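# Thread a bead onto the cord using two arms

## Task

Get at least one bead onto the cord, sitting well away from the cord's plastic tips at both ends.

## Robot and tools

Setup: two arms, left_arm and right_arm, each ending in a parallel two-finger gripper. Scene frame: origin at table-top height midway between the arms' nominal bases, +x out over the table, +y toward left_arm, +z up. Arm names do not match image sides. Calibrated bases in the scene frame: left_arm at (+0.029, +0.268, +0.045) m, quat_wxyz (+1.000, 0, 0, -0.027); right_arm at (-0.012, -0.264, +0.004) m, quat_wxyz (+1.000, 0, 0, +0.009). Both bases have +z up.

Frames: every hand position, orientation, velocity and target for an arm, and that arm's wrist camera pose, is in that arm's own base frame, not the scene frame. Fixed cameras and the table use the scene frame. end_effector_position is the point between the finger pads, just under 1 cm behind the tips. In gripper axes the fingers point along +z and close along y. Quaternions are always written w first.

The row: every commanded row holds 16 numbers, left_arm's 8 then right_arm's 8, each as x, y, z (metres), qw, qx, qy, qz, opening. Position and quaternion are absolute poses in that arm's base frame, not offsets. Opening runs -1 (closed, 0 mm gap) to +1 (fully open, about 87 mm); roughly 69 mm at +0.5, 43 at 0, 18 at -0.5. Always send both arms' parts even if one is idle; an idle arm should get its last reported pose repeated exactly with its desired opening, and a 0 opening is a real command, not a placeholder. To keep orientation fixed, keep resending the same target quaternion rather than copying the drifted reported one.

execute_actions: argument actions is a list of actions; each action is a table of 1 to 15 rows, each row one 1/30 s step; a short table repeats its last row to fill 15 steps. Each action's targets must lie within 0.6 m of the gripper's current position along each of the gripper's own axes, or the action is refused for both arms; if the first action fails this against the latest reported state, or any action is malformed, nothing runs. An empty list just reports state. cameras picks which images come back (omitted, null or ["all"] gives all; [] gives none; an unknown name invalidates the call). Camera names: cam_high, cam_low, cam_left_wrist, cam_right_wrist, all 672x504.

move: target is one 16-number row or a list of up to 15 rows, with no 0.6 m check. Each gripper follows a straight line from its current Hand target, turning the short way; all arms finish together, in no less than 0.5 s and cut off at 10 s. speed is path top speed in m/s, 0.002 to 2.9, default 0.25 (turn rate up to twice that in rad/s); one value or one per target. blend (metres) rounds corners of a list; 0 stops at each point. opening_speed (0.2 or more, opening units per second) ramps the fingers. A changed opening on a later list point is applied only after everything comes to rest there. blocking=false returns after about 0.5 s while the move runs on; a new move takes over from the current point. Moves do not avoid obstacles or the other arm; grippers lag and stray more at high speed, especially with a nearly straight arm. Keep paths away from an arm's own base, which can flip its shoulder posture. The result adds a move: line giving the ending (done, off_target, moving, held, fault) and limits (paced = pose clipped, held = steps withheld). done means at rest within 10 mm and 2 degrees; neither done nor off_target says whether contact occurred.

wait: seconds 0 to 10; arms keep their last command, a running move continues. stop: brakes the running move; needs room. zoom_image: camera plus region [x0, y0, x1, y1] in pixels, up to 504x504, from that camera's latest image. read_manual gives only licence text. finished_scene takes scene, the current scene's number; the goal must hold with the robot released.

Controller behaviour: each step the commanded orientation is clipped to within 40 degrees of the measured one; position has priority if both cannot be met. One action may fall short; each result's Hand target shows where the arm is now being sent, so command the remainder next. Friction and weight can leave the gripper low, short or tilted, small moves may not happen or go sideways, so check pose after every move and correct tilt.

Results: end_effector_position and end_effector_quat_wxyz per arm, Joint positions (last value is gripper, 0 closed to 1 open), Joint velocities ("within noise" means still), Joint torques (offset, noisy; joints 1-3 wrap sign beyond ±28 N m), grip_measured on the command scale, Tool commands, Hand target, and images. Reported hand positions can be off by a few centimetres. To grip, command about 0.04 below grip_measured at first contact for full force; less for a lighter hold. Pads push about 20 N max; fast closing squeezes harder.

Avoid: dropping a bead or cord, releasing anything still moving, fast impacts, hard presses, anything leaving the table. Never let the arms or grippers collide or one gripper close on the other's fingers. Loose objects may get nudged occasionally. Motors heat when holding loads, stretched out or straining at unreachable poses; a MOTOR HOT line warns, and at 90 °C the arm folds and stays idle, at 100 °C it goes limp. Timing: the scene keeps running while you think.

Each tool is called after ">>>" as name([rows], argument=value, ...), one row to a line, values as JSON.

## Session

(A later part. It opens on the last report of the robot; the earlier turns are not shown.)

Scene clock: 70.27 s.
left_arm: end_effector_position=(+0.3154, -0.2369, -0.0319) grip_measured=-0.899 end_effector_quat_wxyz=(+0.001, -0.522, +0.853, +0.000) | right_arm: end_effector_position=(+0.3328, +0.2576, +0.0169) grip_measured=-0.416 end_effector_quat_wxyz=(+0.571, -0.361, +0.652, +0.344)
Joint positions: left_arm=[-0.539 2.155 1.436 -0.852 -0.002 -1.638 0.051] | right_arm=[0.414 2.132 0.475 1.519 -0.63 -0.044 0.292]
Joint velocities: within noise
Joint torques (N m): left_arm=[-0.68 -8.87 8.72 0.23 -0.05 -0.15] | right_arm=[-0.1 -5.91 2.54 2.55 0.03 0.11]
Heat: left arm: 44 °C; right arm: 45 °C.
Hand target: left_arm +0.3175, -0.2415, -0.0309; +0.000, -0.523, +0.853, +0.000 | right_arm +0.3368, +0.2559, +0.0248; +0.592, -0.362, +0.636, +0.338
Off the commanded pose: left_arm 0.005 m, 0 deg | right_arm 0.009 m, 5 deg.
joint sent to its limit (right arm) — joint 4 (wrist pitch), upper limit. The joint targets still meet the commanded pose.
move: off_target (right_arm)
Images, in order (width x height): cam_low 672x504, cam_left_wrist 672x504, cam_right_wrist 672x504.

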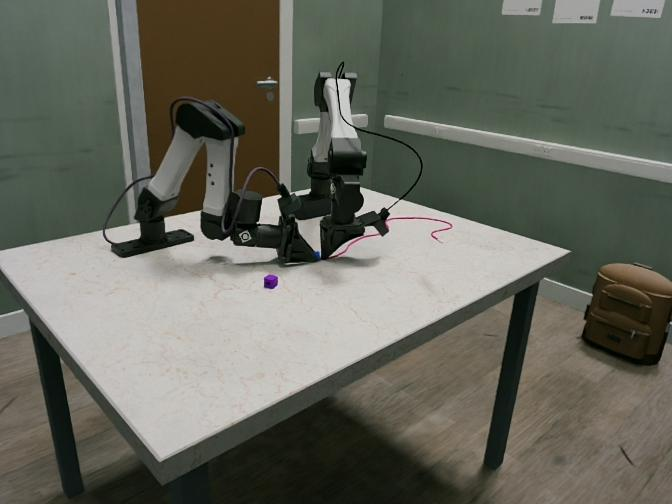

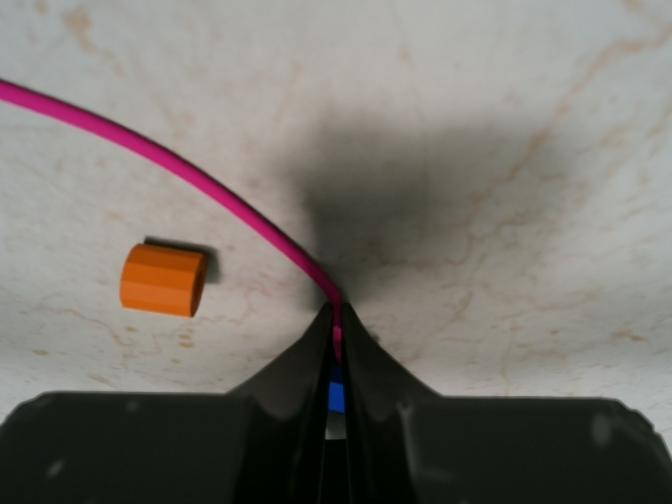

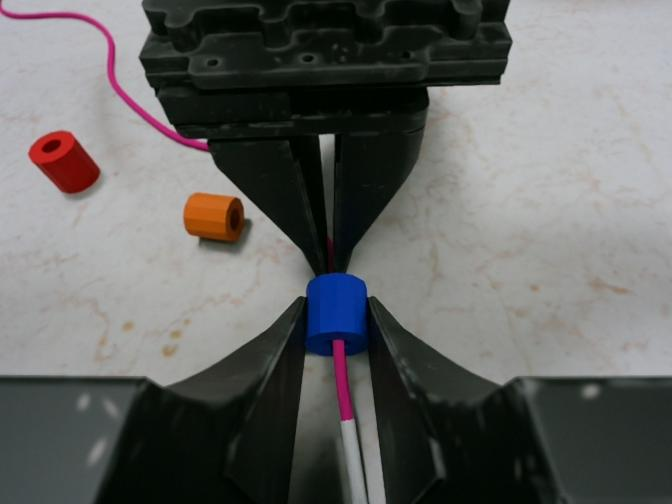

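>>> move([
  [0.3175,-0.2415,-0.0310,0,-0.5225,0.8526,0,-0.72,0.3368,0.256,0.0245,0.6047,-0.3542,0.6261,0.3421,-0.5],
  [0.3240,-0.2220,-0.0370,0,-0.5225,0.8526,0,-0.72,0.3368,0.256,0.0245,0.6047,-0.3542,0.6261,0.3421,-0.5],
  [0.3240,-0.2220,-0.0370,0,-0.5225,0.8526,0,-1,0.3368,0.256,0.0245,0.6047,-0.3542,0.6261,0.3421,-0.5],
  [0.3190,-0.2400,-0.0310,0,-0.5225,0.8526,0,-1,0.3368,0.256,0.0245,0.6047,-0.3542,0.6261,0.3421,-0.5],
], speed=0.06, opening_speed=0.6, cameras=["cam_low","cam_left_wrist","cam_right_wrist"])

>>> zoom_image(camera="cam_low", region=[270, 220, 350, 280])

Scene clock: 73.87 s.
left_arm: end_effector_position=(+0.3157, -0.2355, -0.0319) grip_measured=-0.901 end_effector_quat_wxyz=(+0.001, -0.521, +0.854, +0.001) | right_arm: end_effector_position=(+0.3328, +0.2576, +0.0169) grip_measured=-0.416 end_effector_quat_wxyz=(+0.571, -0.361, +0.652, +0.344)
Joint positions: left_arm=[-0.536 2.155 1.436 -0.854 -0.002 -1.632 0.05] | right_arm=[0.414 2.132 0.475 1.519 -0.63 -0.044 0.292]
Joint velocities: within noise
Joint torques (N m): left_arm=[-0.46 -8.8 8.96 0.26 -0.06 -0.13] | right_arm=[-0.08 -5.82 2.43 2.54 0 0.12]
Heat: left arm: 44 °C; right arm: 45 °C.
Hand target: left_arm +0.3190, -0.2400, -0.0309; +0.000, -0.523, +0.853, +0.000 | right_arm +0.3368, +0.2559, +0.0248; +0.592, -0.362, +0.636, +0.338
Off the commanded pose: left_arm 0.006 m, 0 deg | right_arm 0.009 m, 5 deg.
joint sent to its limit (right arm) — joint 4 (wrist pitch), upper limit. The joint targets still meet the commanded pose.
move: off_target (right_arm)
Images, in order (width x height): cam_low 672x504, cam_left_wrist 672x504, cam_right_wrist 672x504.

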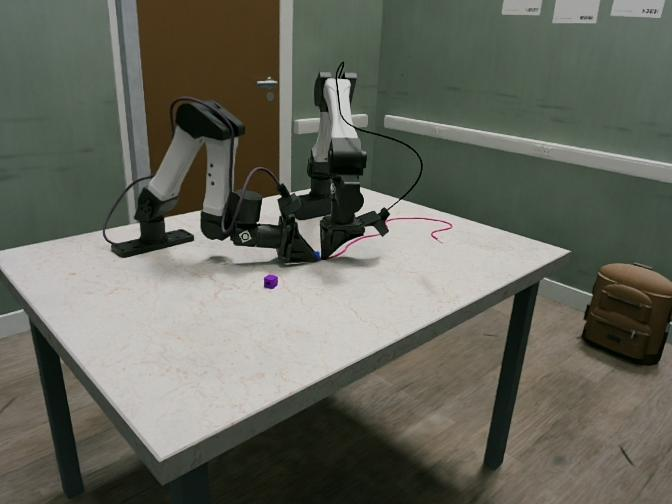

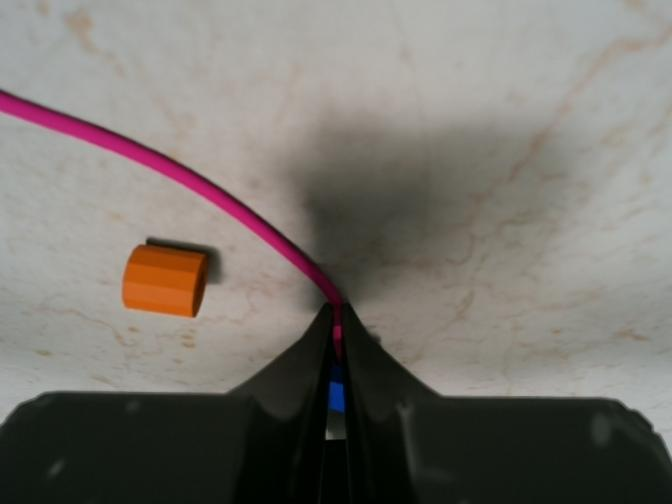

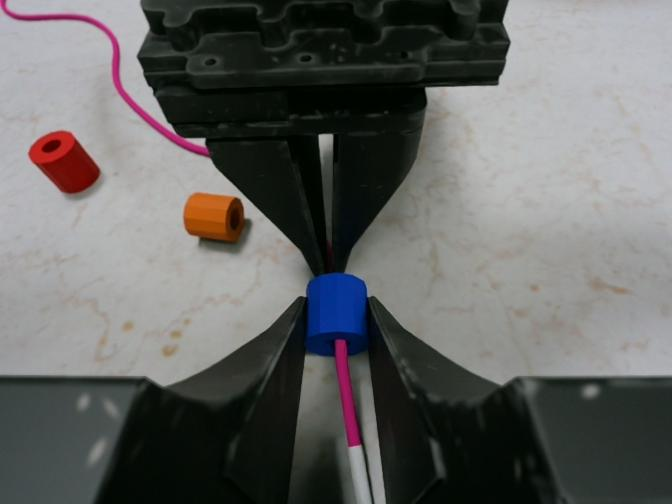

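Scaled by 6.300 from the camera's 672x504 image, which has a finer 960x720 frame.

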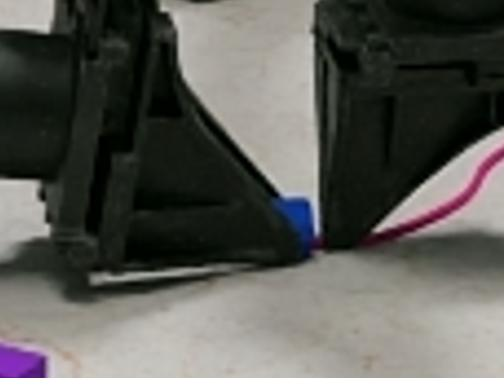

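>>> move([
  [0.3190,-0.2400,-0.0310,0,-0.5225,0.8526,0,-0.6,0.3368,0.256,0.0245,0.6047,-0.3542,0.6261,0.3421,-0.5],
  [0.3230,-0.2320,-0.0100,0,-0.5225,0.8526,0,-0.6,0.3368,0.256,0.0245,0.6047,-0.3542,0.6261,0.3421,-0.5],
  [0.3330,-0.1900,0.0800,0,-0.5225,0.8526,0,-0.6,0.3368,0.256,0.0245,0.6047,-0.3542,0.6261,0.3421,-0.5],
], speed=0.1, opening_speed=0.8)

>>> zoom_image(camera="cam_low", region=[270, 220, 350, 280])

Scene clock: 76.93 s.
left_arm: end_effector_position=(+0.3274, -0.1887, +0.0622) grip_measured=-0.600 end_effector_quat_wxyz=(-0.012, -0.523, +0.852, +0.019) | right_arm: end_effector_position=(+0.3328, +0.2576, +0.0169) grip_measured=-0.416 end_effector_quat_wxyz=(+0.571, -0.361, +0.652, +0.344)
Joint positions: left_arm=[-0.414 2.042 1.653 -1.228 -0.002 -1.516 0.2] | right_arm=[0.414 2.132 0.475 1.519 -0.63 -0.044 0.292]
Joint velocities: within noise
Joint torques (N m): left_arm=[0.39 -12.23 9.28 0.23 -0.05 0.04] | right_arm=[-0.03 -5.81 2.51 2.58 0.03 0.12]
Heat: left arm: 45 °C; right arm: 45 °C.
Hand target: left_arm +0.3326, -0.1899, +0.0798; +0.000, -0.523, +0.853, +0.000 | right_arm +0.3368, +0.2559, +0.0248; +0.592, -0.362, +0.636, +0.338
Off the commanded pose: left_arm 0.019 m, 3 deg | right_arm 0.009 m, 5 deg.
joint sent to its limit (right arm) — joint 4 (wrist pitch), upper limit. The joint targets still meet the commanded pose.
move: off_target (left_arm, right_arm)

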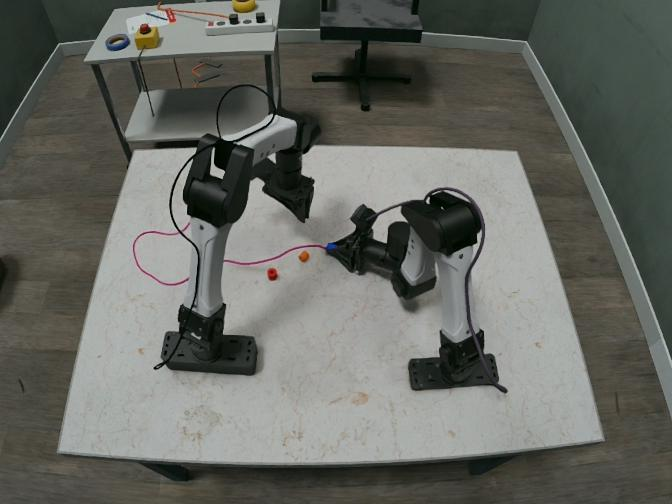

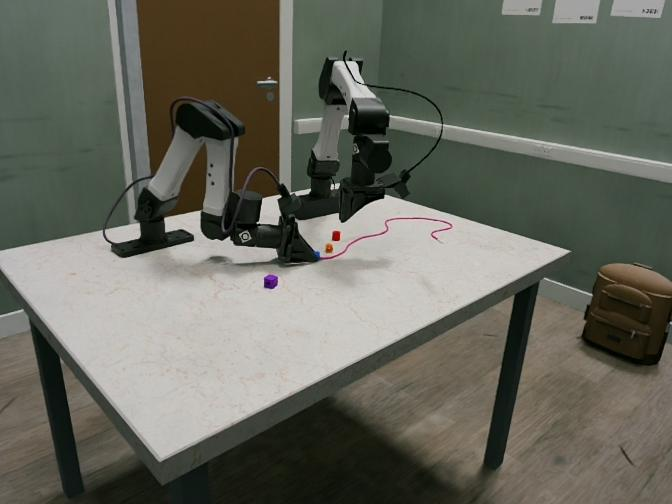

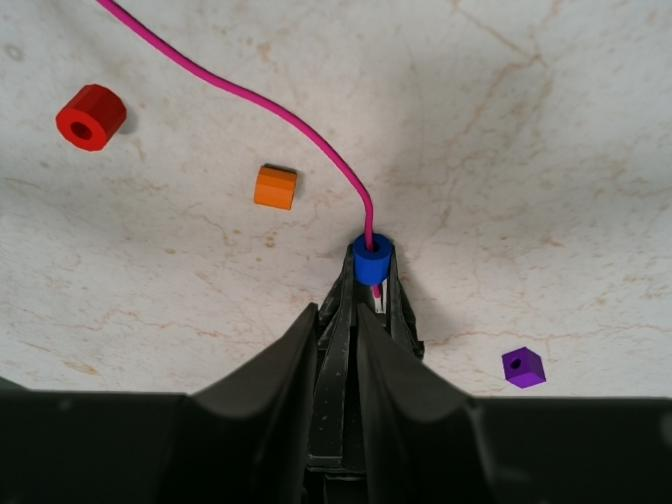

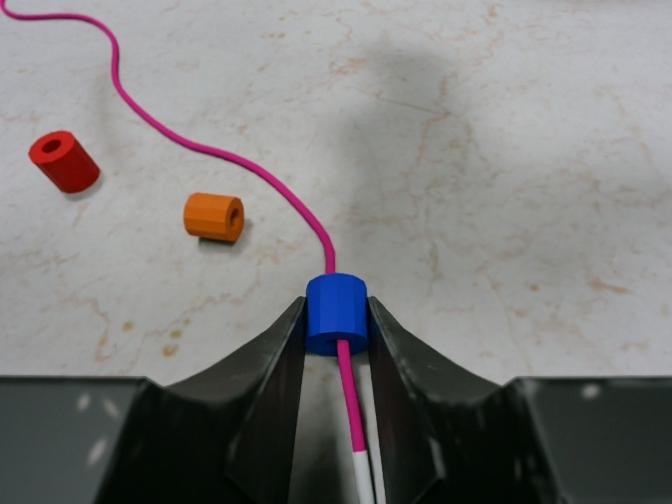

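Scaled by 6.300 from the camera's 672x504 image, which has a finer 960x720 frame.

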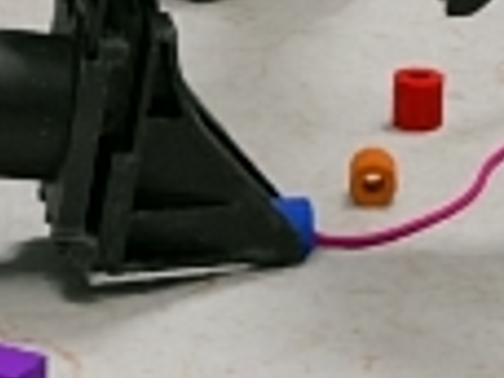

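>>> move(target=[0.333,-0.19,0.08,0,-0.5225,0.8526,0,-0.6,0.3368,0.256,0.0140,0.6047,-0.3542,0.6261,0.3421,-0.5], speed=0.03, cameras=["cam_low","cam_left_wrist","cam_right_wrist"])

>>> zoom_image(camera="cam_low", region=[270, 220, 350, 280])

Scene clock: 78.00 s.
left_arm: end_effector_position=(+0.3272, -0.1886, +0.0623) grip_measured=-0.600 end_effector_quat_wxyz=(-0.012, -0.523, +0.852, +0.020) | right_arm: end_effector_position=(+0.3341, +0.2591, +0.0164) grip_measured=-0.416 end_effector_quat_wxyz=(+0.571, -0.364, +0.649, +0.346)
Joint positions: left_arm=[-0.414 2.042 1.653 -1.229 -0.002 -1.515 0.2] | right_arm=[0.414 2.14 0.485 1.52 -0.638 -0.048 0.292]
Joint velocities: within noise
Joint torques (N m): left_arm=[0.31 -12.3 9.31 0.16 -0.04 0.04] | right_arm=[0.05 -3.69 2.48 2.56 0.08 0.04]
Heat: left arm: 45 °C; right arm: 45 °C.
Hand target: left_arm +0.3326, -0.1899, +0.0798; +0.000, -0.522, +0.853, +0.000 | right_arm +0.3367, +0.2559, +0.0143; +0.585, -0.366, +0.641, +0.336
Off the commanded pose: left_arm 0.019 m, 3 deg | right_arm 0.005 m, 5 deg.
joint sent to its limit (right arm) — joint 4 (wrist pitch), upper limit. The joint targets are off in orientation, not in position.
move: off_target (left_arm, right_arm)
Images, in order (width x height): cam_low 672x504, cam_left_wrist 672x504, cam_right_wrist 672x504.

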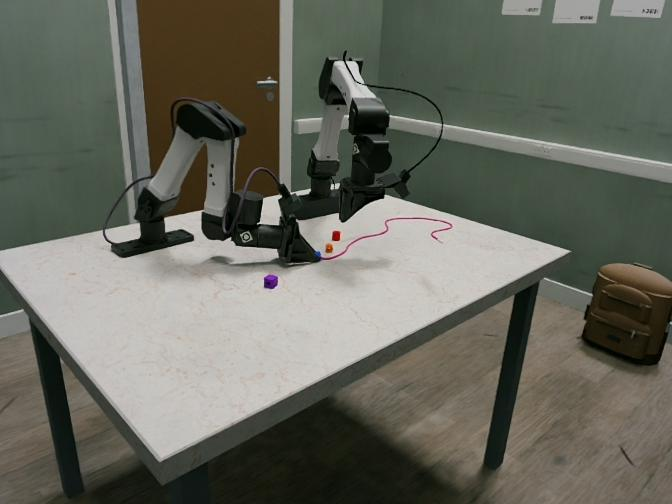

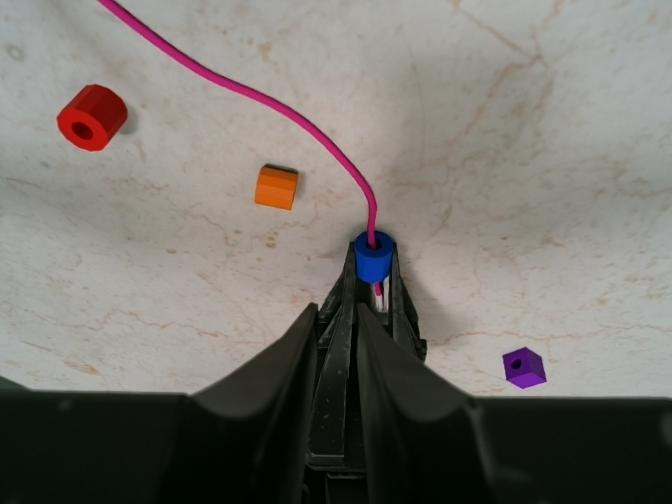

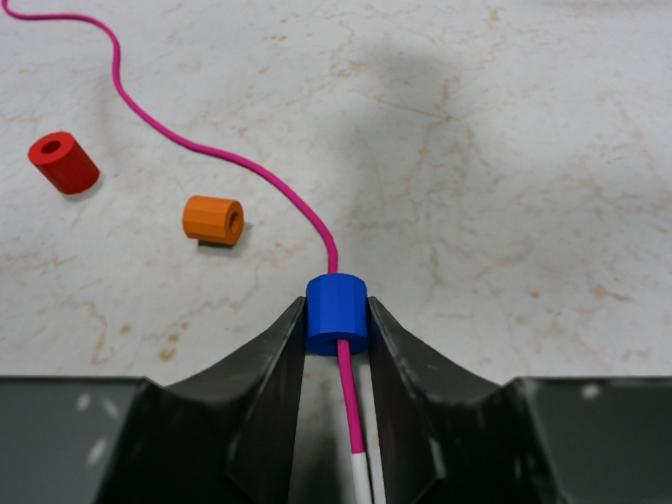

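Scaled by 6.300 from the camera's 672x504 image, which has a finer 960x720 frame.

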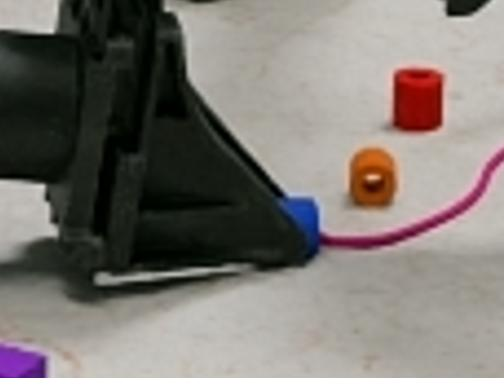

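>>> move(target=[0.333,-0.19,0.08,0,-0.5225,0.8526,0,-0.6,0.3355,0.254,0.0090,0.6047,-0.3542,0.6261,0.3421,-0.5], speed=0.03, cameras=["cam_low","cam_left_wrist","cam_right_wrist"])

>>> zoom_image(camera="cam_low", region=[270, 220, 350, 280])

Scene clock: 96.07 s.
left_arm: end_effector_position=(+0.3271, -0.1886, +0.0623) grip_measured=-0.600 end_effector_quat_wxyz=(-0.013, -0.523, +0.852, +0.020) | right_arm: end_effector_position=(+0.3342, +0.2590, +0.0160) grip_measured=-0.416 end_effector_quat_wxyz=(+0.571, -0.369, +0.646, +0.347)
Joint positions: left_arm=[-0.414 2.042 1.653 -1.229 -0.002 -1.515 0.2] | right_arm=[0.409 2.144 0.489 1.52 -0.652 -0.055 0.292]
Joint velocities: within noise
Joint torques (N m): left_arm=[0.29 -12.31 9.22 0.2 -0.04 0.02] | right_arm=[-0.08 -3.11 1.77 2.53 0.14 0.02]
Heat: left arm: 49 °C; right arm: 46 °C.
Hand target: left_arm +0.3326, -0.1899, +0.0798; +0.000, -0.522, +0.853, +0.000 | right_arm +0.3354, +0.2539, +0.0095; +0.581, -0.369, +0.644, +0.335
Off the commanded pose: left_arm 0.019 m, 3 deg | right_arm 0.009 m, 5 deg.
joint sent to its limit (right arm) — joint 4 (wrist pitch), upper limit. The joint targets are off in orientation, not in position.
move: off_target (left_arm, right_arm)
Images, in order (width x height): cam_low 672x504, cam_left_wrist 672x504, cam_right_wrist 672x504.

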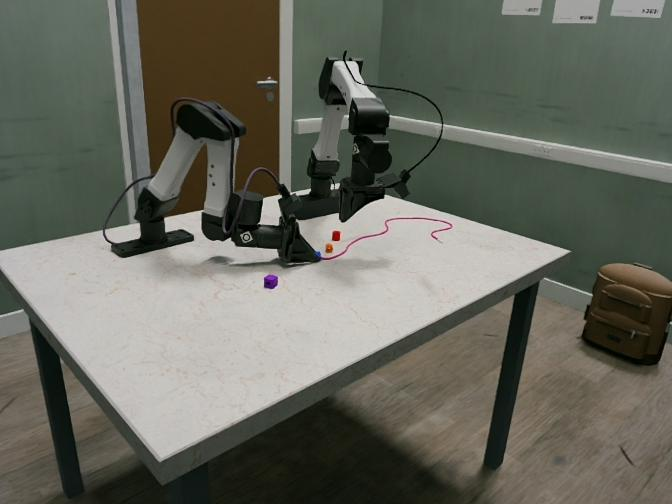

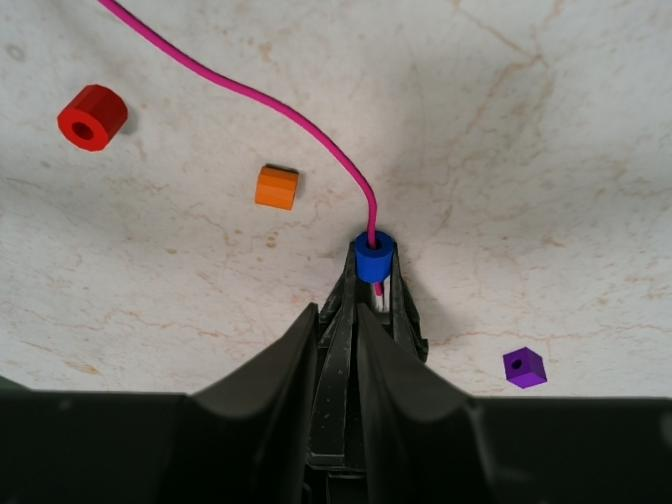

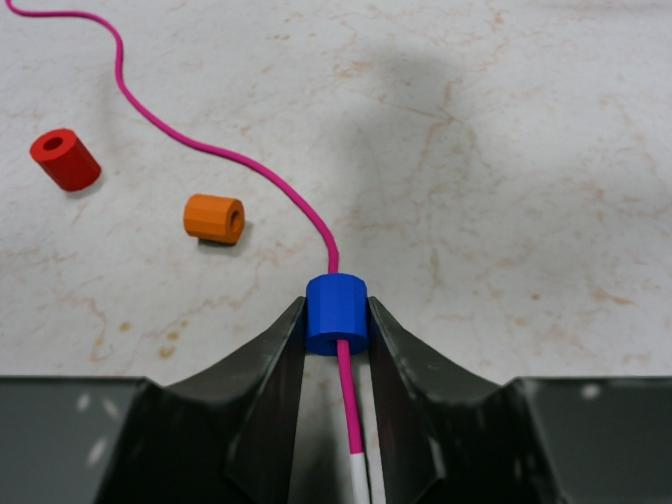

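Scaled by 6.300 from the camera's 672x504 image, which has a finer 960x720 frame.

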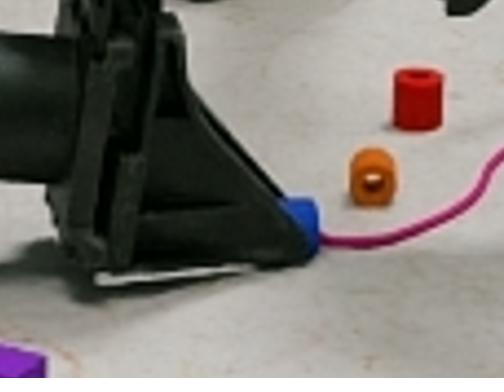

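>>> zoom_image(camera="cam_low", region=[300, 240, 335, 270])

>>> zoom_image(camera="cam_left_wrist", region=[320, 210, 430, 320])

Scaled by 14.400 from the camera's 672x504 image, which has a finer 960x720 frame.

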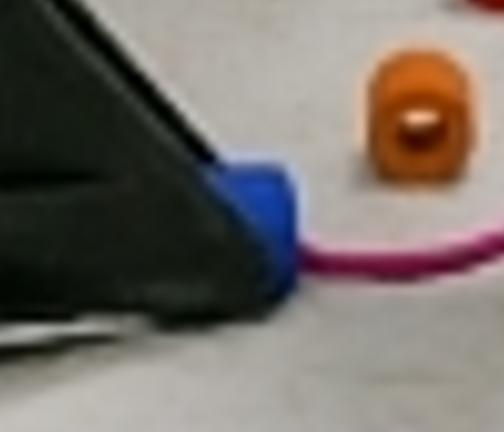

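Scaled by 4.582 from the camera's 672x504 image, which has a finer 960x720 frame.

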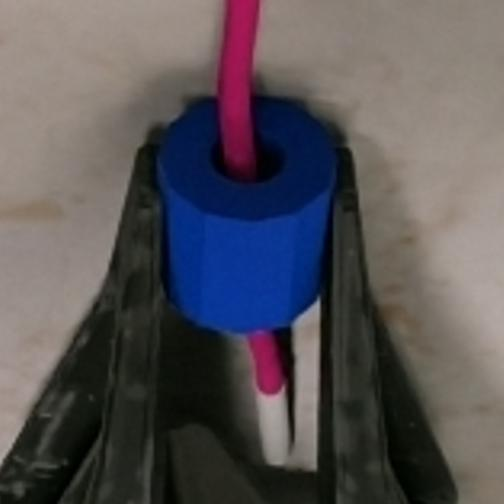

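>>> move(target=[0.333,-0.19,0.08,0,-0.5225,0.8526,0,-0.6,0.3355,0.254,0.0110,0.6047,-0.3542,0.6261,0.3421,-0.2], speed=0.03, opening_speed=0.2, cameras=["cam_low","cam_left_wrist","cam_right_wrist"])

>>> zoom_image(camera="cam_low", region=[300, 240, 335, 270])

Scene clock: 108.67 s.
left_arm: end_effector_position=(+0.3270, -0.1885, +0.0623) grip_measured=-0.600 end_effector_quat_wxyz=(-0.013, -0.523, +0.852, +0.020) | right_arm: end_effector_position=(+0.3314, +0.2599, +0.0142) grip_measured=-0.201 end_effector_quat_wxyz=(+0.568, -0.377, +0.643, +0.351)
Joint positions: left_arm=[-0.414 2.042 1.653 -1.229 -0.002 -1.514 0.2] | right_arm=[0.408 2.149 0.489 1.52 -0.67 -0.064 0.4]
Joint velocities: within noise
Joint torques (N m): left_arm=[0.36 -12.26 9.22 0.19 -0.04 0.05] | right_arm=[-0.09 -4.21 1.54 2.53 0.31 0.13]
Heat: left arm: 52 °C; right arm: 47 °C.
Hand target: left_arm +0.3326, -0.1899, +0.0798; +0.000, -0.522, +0.853, +0.000 | right_arm +0.3354, +0.2539, +0.0114; +0.582, -0.368, +0.643, +0.336
Off the commanded pose: left_arm 0.019 m, 3 deg | right_arm 0.008 m, 5 deg.
joint sent to its limit (right arm) — joint 4 (wrist pitch), upper limit. The joint targets are off in orientation, not in position.
move: off_target (left_arm, right_arm)
Images, in order (width x height): cam_low 672x504, cam_left_wrist 672x504, cam_right_wrist 672x504.

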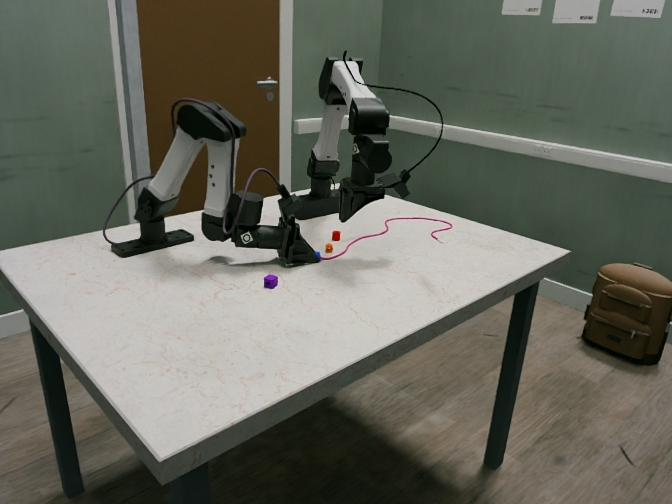

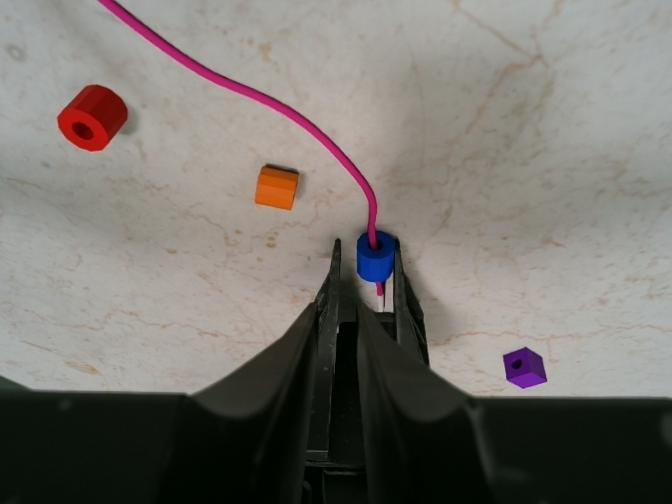

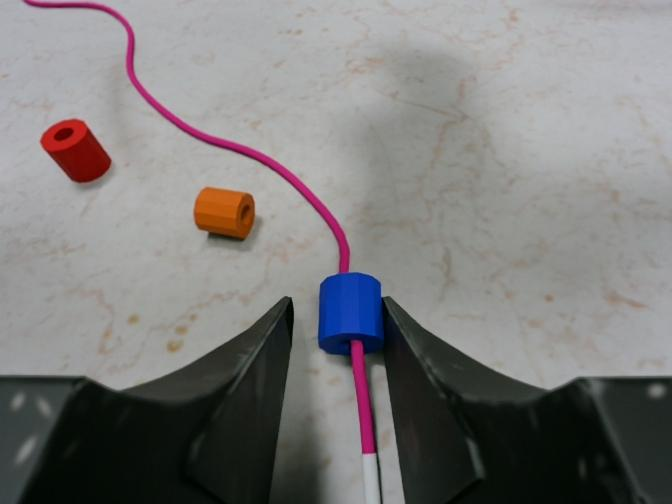

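Scaled by 14.400 from the camera's 672x504 image, which has a finer 960x720 frame.

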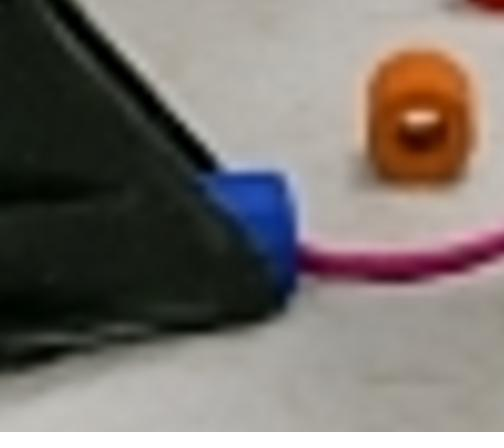

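>>> move([
  [0.333,-0.19,0.08,0,-0.5225,0.8526,0,-0.6,0.3355,0.254,0.0130,0.6047,-0.3542,0.6261,0.3421,0.05],
  [0.333,-0.19,0.08,0,-0.5225,0.8526,0,-0.6,0.2860,0.174,0.028,0.6047,-0.3542,0.6261,0.3421,0.05],
], speed=0.06, opening_speed=0.4)

Scene clock: 112.00 s.
left_arm: end_effector_position=(+0.3270, -0.1885, +0.0623) grip_measured=-0.600 end_effector_quat_wxyz=(-0.013, -0.523, +0.852, +0.020) | right_arm: end_effector_position=(+0.2838, +0.1751, +0.0152) grip_measured=+0.050 end_effector_quat_wxyz=(+0.549, -0.363, +0.669, +0.346)
Joint positions: left_arm=[-0.414 2.042 1.653 -1.229 -0.002 -1.514 0.2] | right_arm=[0.138 1.986 0.209 1.519 -0.905 -0.141 0.525]
Joint velocities: within noise
Joint torques (N m): left_arm=[0.23 -12.29 9.25 0.18 -0.06 0.06] | right_arm=[-0.12 -6.43 0.66 2.43 -0.19 0.08]
Heat: left arm: 52 °C; right arm: 48 °C.
Hand target: left_arm +0.3326, -0.1899, +0.0798; +0.000, -0.522, +0.853, +0.000 | right_arm +0.2860, +0.1741, +0.0280; +0.573, -0.374, +0.647, +0.335
Off the commanded pose: left_arm 0.019 m, 3 deg | right_arm 0.013 m, 8 deg.
joint sent to its limit (right arm) — joint 4 (wrist pitch), upper limit. The joint targets are off in orientation, not in position.
move: off_target (left_arm, right_arm)

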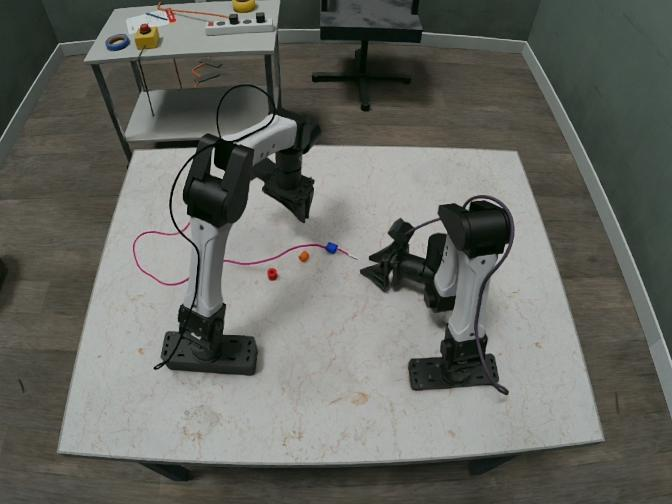

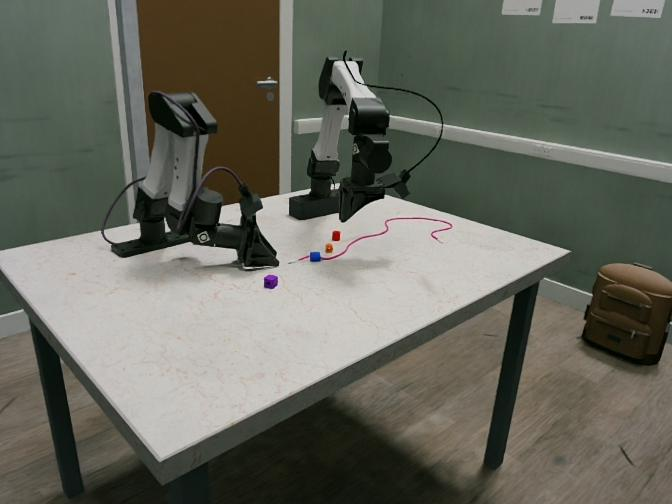

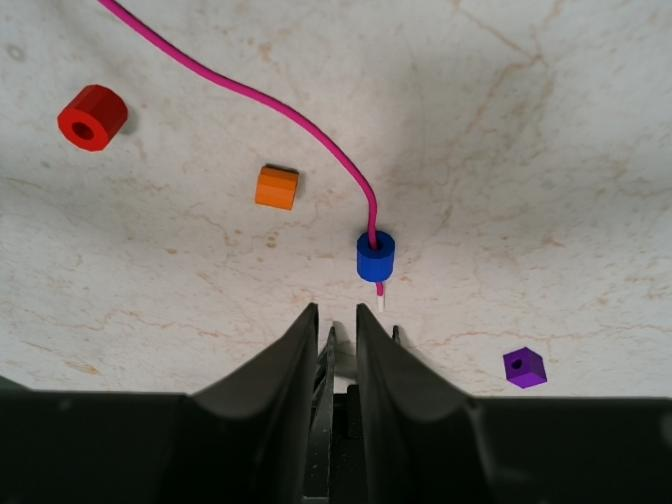

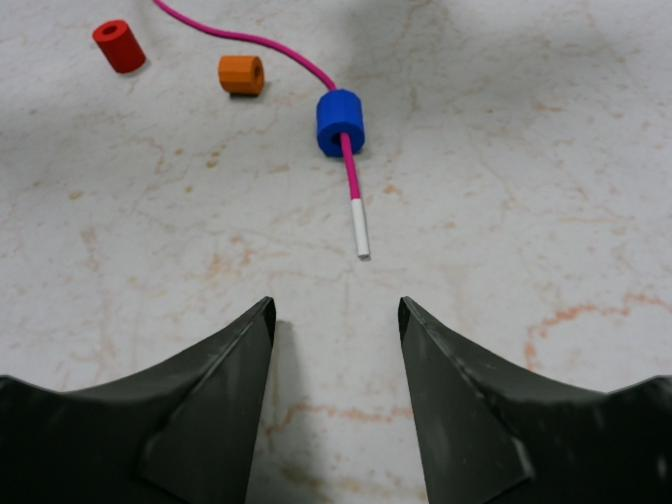

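Bead is on the cord, about 30 mm past the tip, resting free.

>>> finished_scene(scene=2)

The scene is finished: the task was done.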